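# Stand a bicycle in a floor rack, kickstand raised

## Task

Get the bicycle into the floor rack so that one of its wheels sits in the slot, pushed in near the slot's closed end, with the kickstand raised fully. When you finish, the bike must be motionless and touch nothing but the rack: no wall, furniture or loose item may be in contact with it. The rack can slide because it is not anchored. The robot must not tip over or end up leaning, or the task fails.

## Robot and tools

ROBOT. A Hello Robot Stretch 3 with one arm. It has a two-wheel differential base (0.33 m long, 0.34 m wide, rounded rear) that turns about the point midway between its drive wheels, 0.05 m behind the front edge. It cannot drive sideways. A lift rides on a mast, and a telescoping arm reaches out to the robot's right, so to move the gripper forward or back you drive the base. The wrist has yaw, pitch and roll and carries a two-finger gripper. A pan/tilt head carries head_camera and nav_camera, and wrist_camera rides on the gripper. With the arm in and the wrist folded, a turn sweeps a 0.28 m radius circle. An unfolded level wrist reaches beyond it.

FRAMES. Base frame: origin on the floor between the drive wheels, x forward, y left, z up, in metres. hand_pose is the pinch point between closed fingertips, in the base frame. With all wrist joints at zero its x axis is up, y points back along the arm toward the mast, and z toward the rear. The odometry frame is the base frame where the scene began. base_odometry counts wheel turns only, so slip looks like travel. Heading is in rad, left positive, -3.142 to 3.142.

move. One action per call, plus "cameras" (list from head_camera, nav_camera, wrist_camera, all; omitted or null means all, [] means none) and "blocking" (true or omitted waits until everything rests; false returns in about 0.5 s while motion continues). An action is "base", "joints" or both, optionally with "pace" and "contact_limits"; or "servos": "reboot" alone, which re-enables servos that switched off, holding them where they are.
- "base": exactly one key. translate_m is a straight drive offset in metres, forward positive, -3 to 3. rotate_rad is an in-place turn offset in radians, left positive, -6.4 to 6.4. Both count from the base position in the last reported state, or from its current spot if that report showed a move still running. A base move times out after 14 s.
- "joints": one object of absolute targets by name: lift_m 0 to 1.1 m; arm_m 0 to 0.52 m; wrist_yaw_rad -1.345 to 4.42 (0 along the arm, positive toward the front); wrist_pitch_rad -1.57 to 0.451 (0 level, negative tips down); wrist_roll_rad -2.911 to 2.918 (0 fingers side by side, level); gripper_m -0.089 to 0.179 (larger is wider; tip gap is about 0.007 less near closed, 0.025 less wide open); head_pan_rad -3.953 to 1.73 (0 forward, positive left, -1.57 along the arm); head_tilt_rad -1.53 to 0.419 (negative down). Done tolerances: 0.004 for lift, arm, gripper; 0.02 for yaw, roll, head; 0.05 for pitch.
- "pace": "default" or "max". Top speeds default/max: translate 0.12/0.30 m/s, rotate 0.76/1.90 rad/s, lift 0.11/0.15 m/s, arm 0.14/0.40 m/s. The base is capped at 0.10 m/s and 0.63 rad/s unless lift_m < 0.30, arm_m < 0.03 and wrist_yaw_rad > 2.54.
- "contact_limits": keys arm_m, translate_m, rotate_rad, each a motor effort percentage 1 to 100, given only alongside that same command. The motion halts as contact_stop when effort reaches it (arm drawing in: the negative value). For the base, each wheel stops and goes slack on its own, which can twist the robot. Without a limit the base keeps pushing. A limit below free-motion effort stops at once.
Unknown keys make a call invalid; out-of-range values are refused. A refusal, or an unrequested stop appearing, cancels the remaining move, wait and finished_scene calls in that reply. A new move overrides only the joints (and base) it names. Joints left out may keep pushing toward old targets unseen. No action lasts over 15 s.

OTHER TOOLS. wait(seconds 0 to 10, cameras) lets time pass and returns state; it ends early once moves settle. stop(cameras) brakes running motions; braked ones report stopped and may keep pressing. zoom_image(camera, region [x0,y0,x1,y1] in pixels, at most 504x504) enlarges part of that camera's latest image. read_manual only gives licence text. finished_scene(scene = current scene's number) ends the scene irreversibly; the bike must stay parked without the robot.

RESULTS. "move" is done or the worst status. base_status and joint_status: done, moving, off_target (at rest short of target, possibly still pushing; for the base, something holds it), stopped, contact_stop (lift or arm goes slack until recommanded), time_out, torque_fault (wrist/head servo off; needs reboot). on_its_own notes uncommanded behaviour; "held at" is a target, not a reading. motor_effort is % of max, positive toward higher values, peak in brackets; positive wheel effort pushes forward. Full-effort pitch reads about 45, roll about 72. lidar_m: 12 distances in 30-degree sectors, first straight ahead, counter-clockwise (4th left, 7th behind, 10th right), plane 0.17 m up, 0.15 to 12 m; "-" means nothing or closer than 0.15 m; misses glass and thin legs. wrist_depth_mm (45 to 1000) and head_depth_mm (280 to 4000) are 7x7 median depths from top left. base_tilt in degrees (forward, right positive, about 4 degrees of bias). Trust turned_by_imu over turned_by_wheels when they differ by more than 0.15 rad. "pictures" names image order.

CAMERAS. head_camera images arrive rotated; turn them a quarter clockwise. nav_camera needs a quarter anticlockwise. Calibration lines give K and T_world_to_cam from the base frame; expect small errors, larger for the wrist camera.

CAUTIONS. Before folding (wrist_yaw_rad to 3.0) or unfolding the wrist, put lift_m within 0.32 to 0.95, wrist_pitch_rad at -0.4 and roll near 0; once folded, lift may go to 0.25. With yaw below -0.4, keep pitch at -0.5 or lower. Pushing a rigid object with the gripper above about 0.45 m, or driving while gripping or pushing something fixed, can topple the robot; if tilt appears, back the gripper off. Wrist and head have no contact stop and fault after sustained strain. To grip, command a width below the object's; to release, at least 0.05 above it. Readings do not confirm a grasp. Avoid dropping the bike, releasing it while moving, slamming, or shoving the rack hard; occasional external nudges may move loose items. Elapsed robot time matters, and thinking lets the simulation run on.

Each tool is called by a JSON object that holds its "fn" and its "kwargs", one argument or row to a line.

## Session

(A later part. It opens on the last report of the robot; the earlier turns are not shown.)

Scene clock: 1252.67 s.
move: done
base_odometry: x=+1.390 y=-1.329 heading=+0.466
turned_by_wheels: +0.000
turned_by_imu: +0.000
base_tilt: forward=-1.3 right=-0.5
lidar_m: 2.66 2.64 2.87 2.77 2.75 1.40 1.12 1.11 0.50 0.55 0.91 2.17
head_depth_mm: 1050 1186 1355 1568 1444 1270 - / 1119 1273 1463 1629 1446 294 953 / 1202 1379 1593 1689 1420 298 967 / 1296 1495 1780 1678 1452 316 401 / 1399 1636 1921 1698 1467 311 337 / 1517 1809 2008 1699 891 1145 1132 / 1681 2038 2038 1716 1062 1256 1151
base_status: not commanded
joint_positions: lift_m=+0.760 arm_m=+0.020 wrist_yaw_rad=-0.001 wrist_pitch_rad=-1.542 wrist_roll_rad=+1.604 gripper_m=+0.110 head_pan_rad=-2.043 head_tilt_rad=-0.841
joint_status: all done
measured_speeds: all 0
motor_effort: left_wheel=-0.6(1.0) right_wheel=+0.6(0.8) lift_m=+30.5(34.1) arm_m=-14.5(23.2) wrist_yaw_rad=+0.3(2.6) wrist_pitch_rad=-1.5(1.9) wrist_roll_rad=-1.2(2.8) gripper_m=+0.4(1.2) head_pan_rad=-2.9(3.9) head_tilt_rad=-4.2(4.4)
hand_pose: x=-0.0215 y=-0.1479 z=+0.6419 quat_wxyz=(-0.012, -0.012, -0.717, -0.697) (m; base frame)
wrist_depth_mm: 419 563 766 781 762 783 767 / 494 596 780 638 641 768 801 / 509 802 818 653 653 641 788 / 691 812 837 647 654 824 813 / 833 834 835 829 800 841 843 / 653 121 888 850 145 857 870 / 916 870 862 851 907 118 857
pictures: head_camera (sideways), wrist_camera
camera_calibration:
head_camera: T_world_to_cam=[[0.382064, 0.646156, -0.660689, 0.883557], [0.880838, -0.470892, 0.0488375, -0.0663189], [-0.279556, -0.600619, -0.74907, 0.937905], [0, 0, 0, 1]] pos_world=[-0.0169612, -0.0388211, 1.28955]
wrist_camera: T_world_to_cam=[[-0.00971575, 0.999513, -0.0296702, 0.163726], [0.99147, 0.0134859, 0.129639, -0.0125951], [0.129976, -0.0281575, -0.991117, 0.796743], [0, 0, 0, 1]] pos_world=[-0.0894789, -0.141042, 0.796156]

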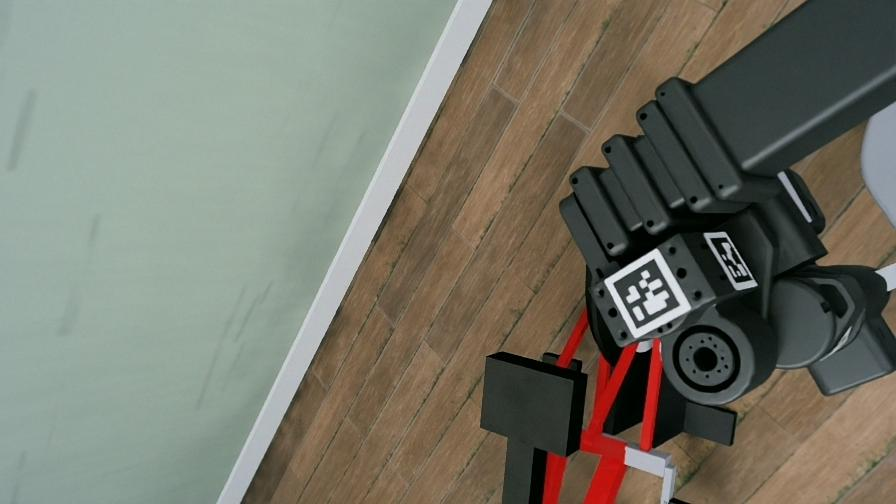

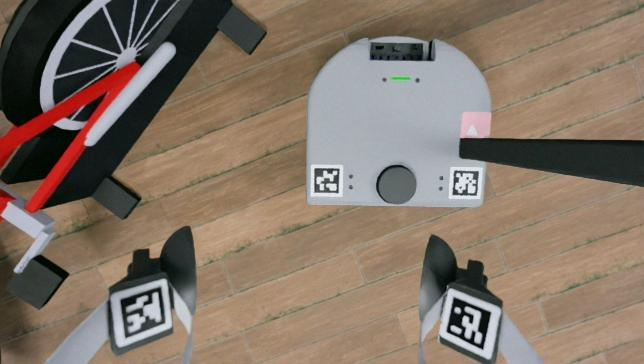

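{"fn": "move", "kwargs": {
  "joints": {"arm_m":0.1},
  "cameras": []
}}

{"fn": "move", "kwargs": {
  "joints": {"lift_m":0.3},
  "cameras": ["wrist_camera","head_camera"]
}}

{"fn": "zoom_image", "kwargs": {
  "camera": "head_camera",
  "region": [540, 100, 760, 320]
}}

Scene clock: 1258.30 s.
move: done
base_odometry: x=+1.390 y=-1.329 heading=+0.466
turned_by_wheels: +0.000
turned_by_imu: +0.000
base_tilt: forward=-1.3 right=-0.5
lidar_m: 2.66 2.64 2.86 2.77 2.74 1.40 1.12 1.11 0.50 0.55 0.91 2.17
head_depth_mm: 1051 1181 1353 1555 1434 1267 - / 1124 1266 1463 1640 1445 294 955 / 1209 1378 1608 1675 343 304 1120 / 1288 1504 1768 1694 352 474 1140 / 1397 1641 1909 1706 369 428 1109 / 1528 1829 1997 1706 363 386 1150 / 1655 2011 2040 1728 916 1252 1153
base_status: not commanded
joint_positions: lift_m=+0.760 arm_m=+0.100 wrist_yaw_rad=-0.001 wrist_pitch_rad=-1.542 wrist_roll_rad=+1.604 gripper_m=+0.110 head_pan_rad=-2.043 head_tilt_rad=-0.841
joint_status: all done
measured_speeds: all 0
motor_effort: left_wheel=-0.7(1.0) right_wheel=+0.5(0.8) lift_m=+27.8(29.4) arm_m=+15.9(23.0) wrist_yaw_rad=+0.2(1.7) wrist_pitch_rad=-1.2(1.7) wrist_roll_rad=-1.3(1.7) gripper_m=+0.9(1.5) head_pan_rad=-3.1(3.6) head_tilt_rad=-3.5(4.3)
hand_pose: x=-0.0215 y=-0.2278 z=+0.6419 quat_wxyz=(-0.012, -0.012, -0.717, -0.697) (m; base frame)
wrist_depth_mm: 769 433 630 777 769 773 777 / 457 520 801 795 633 635 780 / 586 598 819 793 638 644 812 / 617 824 821 815 661 660 837 / 855 846 856 822 828 861 852 / 861 121 865 873 145 851 873 / 101 899 883 891 900 118 865
pictures: none
No camera images: "cameras" was empty.

Scene clock: 1263.30 s.
move: done
base_odometry: x=+1.390 y=-1.329 heading=+0.466
turned_by_wheels: +0.000
turned_by_imu: +0.000
base_tilt: forward=-1.3 right=-0.5
lidar_m: 2.67 2.63 2.86 2.77 2.75 1.40 1.12 1.11 0.50 0.55 0.91 2.17
head_depth_mm: 1048 1185 1353 1568 1436 1269 1131 / 1126 1265 1472 1623 1441 1251 1132 / 1193 1368 1604 1679 1450 1195 968 / 1296 1501 1776 1689 1468 1161 735 / 1391 1645 1913 1694 1453 1224 769 / 1529 1825 1983 1706 898 1245 1146 / 1684 2051 2047 1707 1060 1251 1150
base_status: not commanded
joint_positions: lift_m=+0.300 arm_m=+0.100 wrist_yaw_rad=-0.001 wrist_pitch_rad=-1.542 wrist_roll_rad=+1.604 gripper_m=+0.110 head_pan_rad=-2.043 head_tilt_rad=-0.841
joint_status: all done
measured_speeds: all 0
motor_effort: left_wheel=-0.2(1.0) right_wheel=+0.5(0.7) lift_m=+19.6(25.5) arm_m=+12.1(16.8) wrist_yaw_rad=+0.5(2.0) wrist_pitch_rad=-1.5(1.8) wrist_roll_rad=-1.7(1.8) gripper_m=+0.8(1.2) head_pan_rad=-2.7(3.7) head_tilt_rad=-3.5(4.5)
hand_pose: x=-0.0215 y=-0.2278 z=+0.1819 quat_wxyz=(-0.012, -0.012, -0.717, -0.697) (m; base frame)
wrist_depth_mm: 323 320 326 326 230 171 172 / 330 331 330 333 194 174 175 / 334 337 340 340 193 178 179 / 345 345 343 344 192 182 181 / 355 349 353 352 193 186 186 / 362 122 358 358 216 188 190 / 101 124 371 367 201 117 193
pictures: head_camera (sideways), wrist_camera
camera_calibration:
head_camera: T_world_to_cam=[[0.382064, 0.646156, -0.660689, 0.883557], [0.880838, -0.470892, 0.0488375, -0.0663189], [-0.279556, -0.600619, -0.74907, 0.937905], [0, 0, 0, 1]] pos_world=[-0.0169612, -0.0388211, 1.28955]
wrist_camera: T_world_to_cam=[[-0.0097157, 0.999519, -0.0294354, 0.22994], [0.99147, 0.0134554, 0.129642, 0.0481099], [0.129976, -0.0279248, -0.991124, 0.338627], [0, 0, 0, 1]] pos_world=[-0.0894788, -0.22102, 0.336152]

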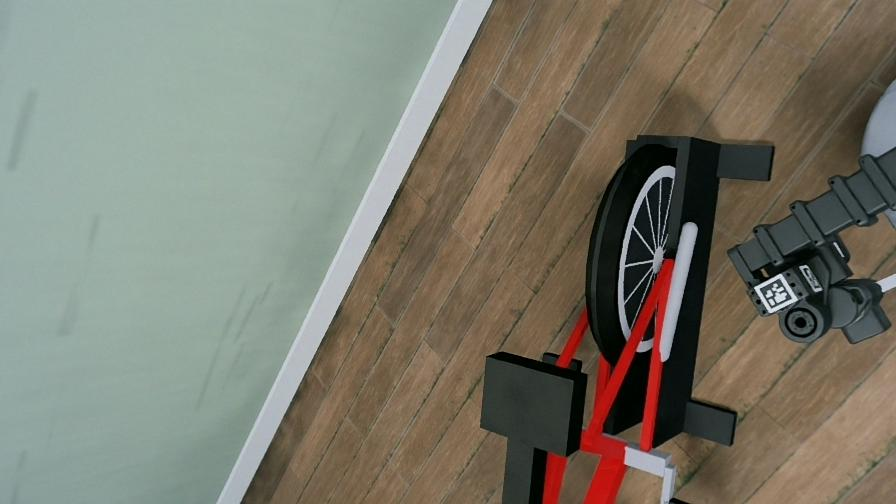

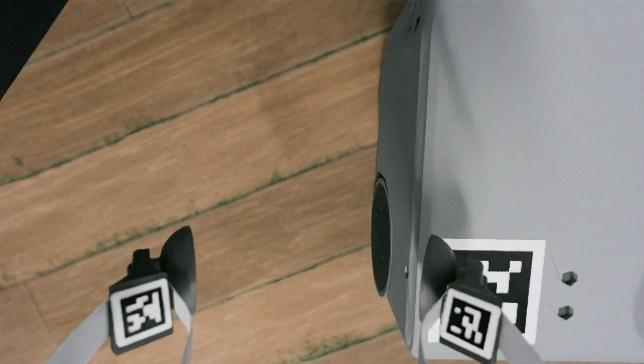

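Scaled by 2.291 from the camera's 896x504 image, which has a finer 1280x720 frame.

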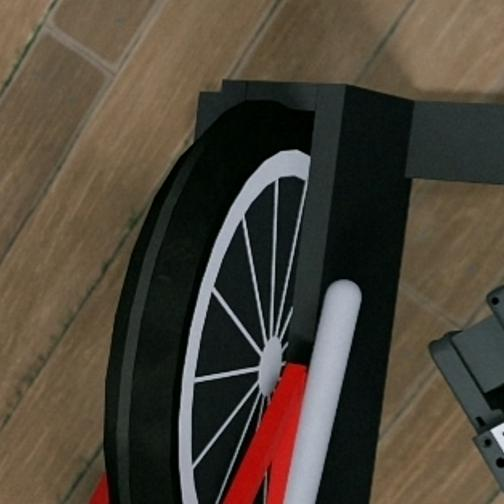

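{"fn": "move", "kwargs": {
  "base": {"rotate_rad":0.4},
  "joints": {"arm_m":0.06},
  "cameras": []
}}

{"fn": "move", "kwargs": {
  "base": {"translate_m":0.3},
  "joints": {"head_pan_rad":-2.3},
  "cameras": ["head_camera","nav_camera"]
}}

Scene clock: 1277.27 s.
move: done
base_odometry: x=+1.390 y=-1.329 heading=+0.866
turned_by_wheels: +0.400
turned_by_imu: +0.393
base_tilt: forward=-1.4 right=-0.4
lidar_m: 2.63 2.74 2.84 2.74 1.56 1.15 1.11 0.50 0.52 0.91 2.08 2.73
head_depth_mm: 1395 1541 1710 1667 1445 1092 1133 / 1580 1764 1866 1674 1441 1124 1136 / 1809 2080 1991 1676 1111 1223 966 / 2030 2310 1993 1682 1182 1280 712 / 1992 2258 2017 1625 1382 1286 1112 / 1889 2136 2025 1166 1474 1290 1148 / 1797 2004 1985 1249 1450 1295 1154
base_status: done
joint_positions: lift_m=+0.300 arm_m=+0.060 wrist_yaw_rad=-0.001 wrist_pitch_rad=-1.542 wrist_roll_rad=+1.604 gripper_m=+0.110 head_pan_rad=-2.043 head_tilt_rad=-0.841
joint_status: all done
measured_speeds: all 0
motor_effort: left_wheel=-4.3(8.2) right_wheel=+4.4(7.6) lift_m=+26.0(26.3) arm_m=-14.0(21.0) wrist_yaw_rad=+1.9(1.9) wrist_pitch_rad=-1.4(1.6) wrist_roll_rad=-1.5(1.7) gripper_m=+0.0(1.1) head_pan_rad=-2.9(3.5) head_tilt_rad=-3.4(4.3)
hand_pose: x=-0.0215 y=-0.1878 z=+0.1819 quat_wxyz=(-0.012, -0.012, -0.717, -0.697) (m; base frame)
wrist_depth_mm: 325 324 325 322 170 171 171 / 333 332 328 333 174 175 174 / 335 337 342 337 178 177 178 / 343 345 344 346 182 181 181 / 347 350 353 347 185 186 185 / 355 121 360 355 188 191 183 / 101 124 363 362 192 117 192
pictures: none
No camera images: "cameras" was empty.

Scene clock: 1281.37 s.
move: done
base_odometry: x=+1.584 y=-1.100 heading=+0.866
turned_by_wheels: +0.000
turned_by_imu: +0.001
base_tilt: forward=-1.3 right=-0.5
lidar_m: 2.34 2.44 2.83 2.74 1.94 1.46 0.80 0.76 0.97 0.96 2.09 2.42
head_depth_mm: 1451 1610 1837 1670 1269 1267 1131 / 1572 1777 1923 1669 1318 1273 1136 / 1716 1973 1974 1205 1368 1272 1137 / 1898 2217 1995 1320 1403 1281 693 / 2117 2364 2018 1577 1432 1287 694 / 2106 2341 1879 1510 1467 1282 1151 / 1977 2169 2040 1405 1460 1293 1151
base_status: done
joint_positions: lift_m=+0.300 arm_m=+0.060 wrist_yaw_rad=-0.001 wrist_pitch_rad=-1.542 wrist_roll_rad=+1.604 gripper_m=+0.110 head_pan_rad=-2.292 head_tilt_rad=-0.841
joint_status: all done
measured_speeds: all 0
motor_effort: left_wheel=-1.1(4.6) right_wheel=+3.7(7.4) lift_m=+31.8(31.9) arm_m=-13.6(15.4) wrist_yaw_rad=+0.2(2.1) wrist_pitch_rad=-1.3(1.8) wrist_roll_rad=-1.6(1.7) gripper_m=-0.2(1.2) head_pan_rad=-3.2(5.3) head_tilt_rad=-4.0(4.4)
hand_pose: x=-0.0215 y=-0.1878 z=+0.1819 quat_wxyz=(-0.012, -0.012, -0.717, -0.697) (m; base frame)
wrist_depth_mm: 329 325 330 320 171 171 171 / 330 332 328 331 174 174 175 / 337 337 337 335 178 178 178 / 345 346 341 343 181 181 181 / 353 352 344 348 184 185 184 / 361 122 360 357 187 189 184 / 101 124 368 369 193 117 193
pictures: head_camera (sideways), nav_camera (sideways)
camera_calibration:
head_camera: T_world_to_cam=[[0.529421, 0.532169, -0.660689, 0.882658], [0.737749, -0.673307, 0.0488375, -0.0654461], [-0.418856, -0.513278, -0.74907, 0.938755], [0, 0, 0, 1]] pos_world=[-0.0258111, -0.0319465, 1.28955]
nav_camera: T_world_to_cam=[[-0.491336, -0.565326, 0.662567, -0.815443], [-0.776047, 0.629507, -0.0383708, 0.107237], [-0.395398, -0.533036, -0.748019, 0.931934], [0, 0, 0, 1]] pos_world=[0.0510491, -0.0317433, 1.2415]

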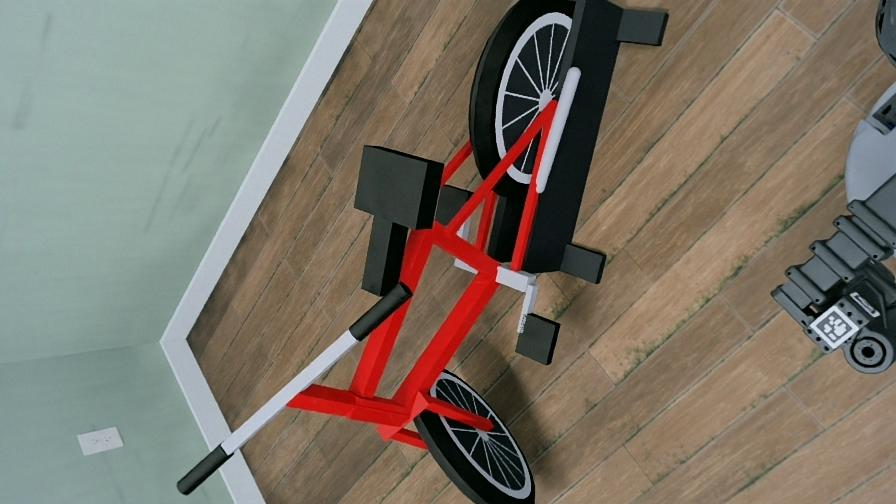

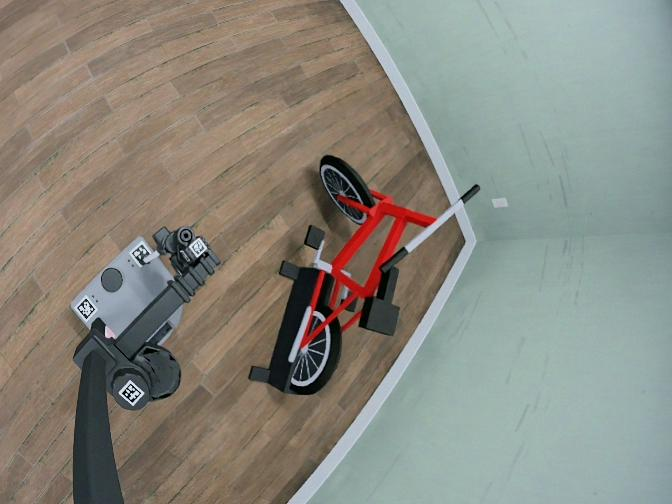

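{"fn": "wait", "kwargs": {
  "seconds": 2,
  "cameras": ["head_camera"]
}}

{"fn": "zoom_image", "kwargs": {
  "camera": "head_camera",
  "region": [450, 0, 700, 250]
}}

Scene clock: 1292.03 s.
base_odometry: x=+1.584 y=-1.100 heading=+0.866
turned_by_wheels: +0.000
turned_by_imu: +0.000
base_tilt: forward=-1.3 right=-0.5
lidar_m: 2.34 2.43 2.83 2.74 1.94 1.46 0.80 0.76 0.97 0.96 2.08 2.42
head_depth_mm: 1461 1616 1817 1665 1265 1268 1131 / 1582 1788 1919 1676 1324 1275 1136 / 1725 1960 1989 1206 1372 1270 1133 / 1902 2187 1995 1331 1404 1279 691 / 2099 2382 2020 1591 1439 1282 696 / 2140 2321 1881 1511 1470 1287 1143 / 1979 2132 2029 1407 1454 1293 1148
base_status: done
joint_positions: lift_m=+0.300 arm_m=+0.060 wrist_yaw_rad=-0.001 wrist_pitch_rad=-1.542 wrist_roll_rad=+1.604 gripper_m=+0.110 head_pan_rad=-2.292 head_tilt_rad=-0.841
joint_status: all done
measured_speeds: all 0
motor_effort: left_wheel=-1.1(4.6) right_wheel=+3.8(7.4) lift_m=+34.3(31.9) arm_m=-12.0(15.4) wrist_yaw_rad=+1.0(2.1) wrist_pitch_rad=-1.4(1.8) wrist_roll_rad=-1.4(1.7) gripper_m=+0.3(1.2) head_pan_rad=-3.8(5.3) head_tilt_rad=-4.0(4.4)
hand_pose: x=-0.0215 y=-0.1878 z=+0.1819 quat_wxyz=(-0.012, -0.012, -0.717, -0.697) (m; base frame)
wrist_depth_mm: 323 328 325 325 170 171 171 / 331 329 330 332 175 173 174 / 331 337 337 339 177 178 177 / 343 345 344 342 181 182 180 / 352 348 352 346 185 185 185 / 356 122 356 361 188 189 183 / 101 125 366 370 193 117 194
wait: 2.00 s; at rest from the start
pictures: head_camera (sideways)
camera_calibration:
head_camera: T_world_to_cam=[[0.529421, 0.532169, -0.660689, 0.882658], [0.737748, -0.673307, 0.0488375, -0.0654461], [-0.418856, -0.513278, -0.74907, 0.938755], [0, 0, 0, 1]] pos_world=[-0.0258112, -0.0319465, 1.28955]

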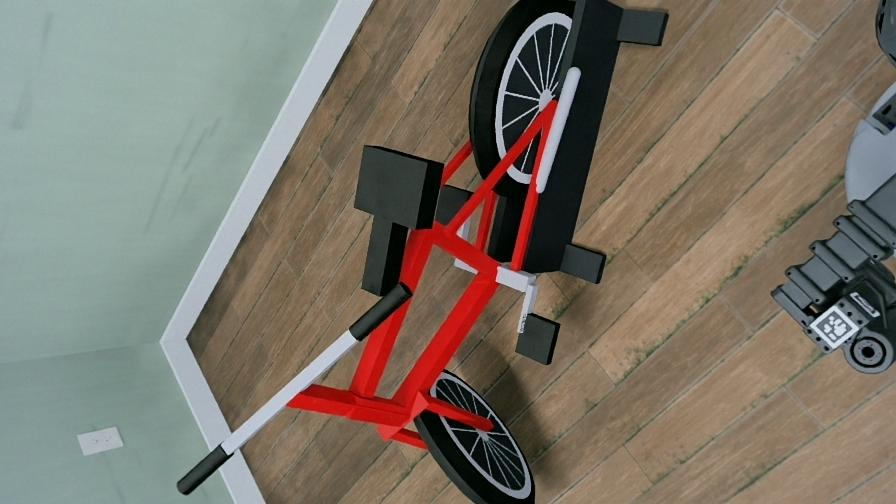

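Scaled by 2.016 from the camera's 896x504 image, which has a finer 1280x720 frame.

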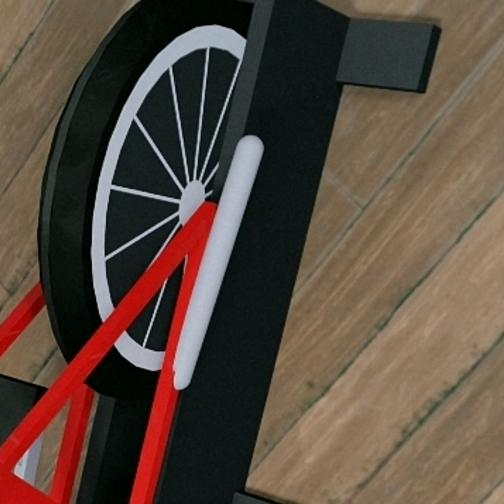

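{"fn": "finished_scene", "kwargs": {
  "scene": 2
}}

The scene is finished: the task was done.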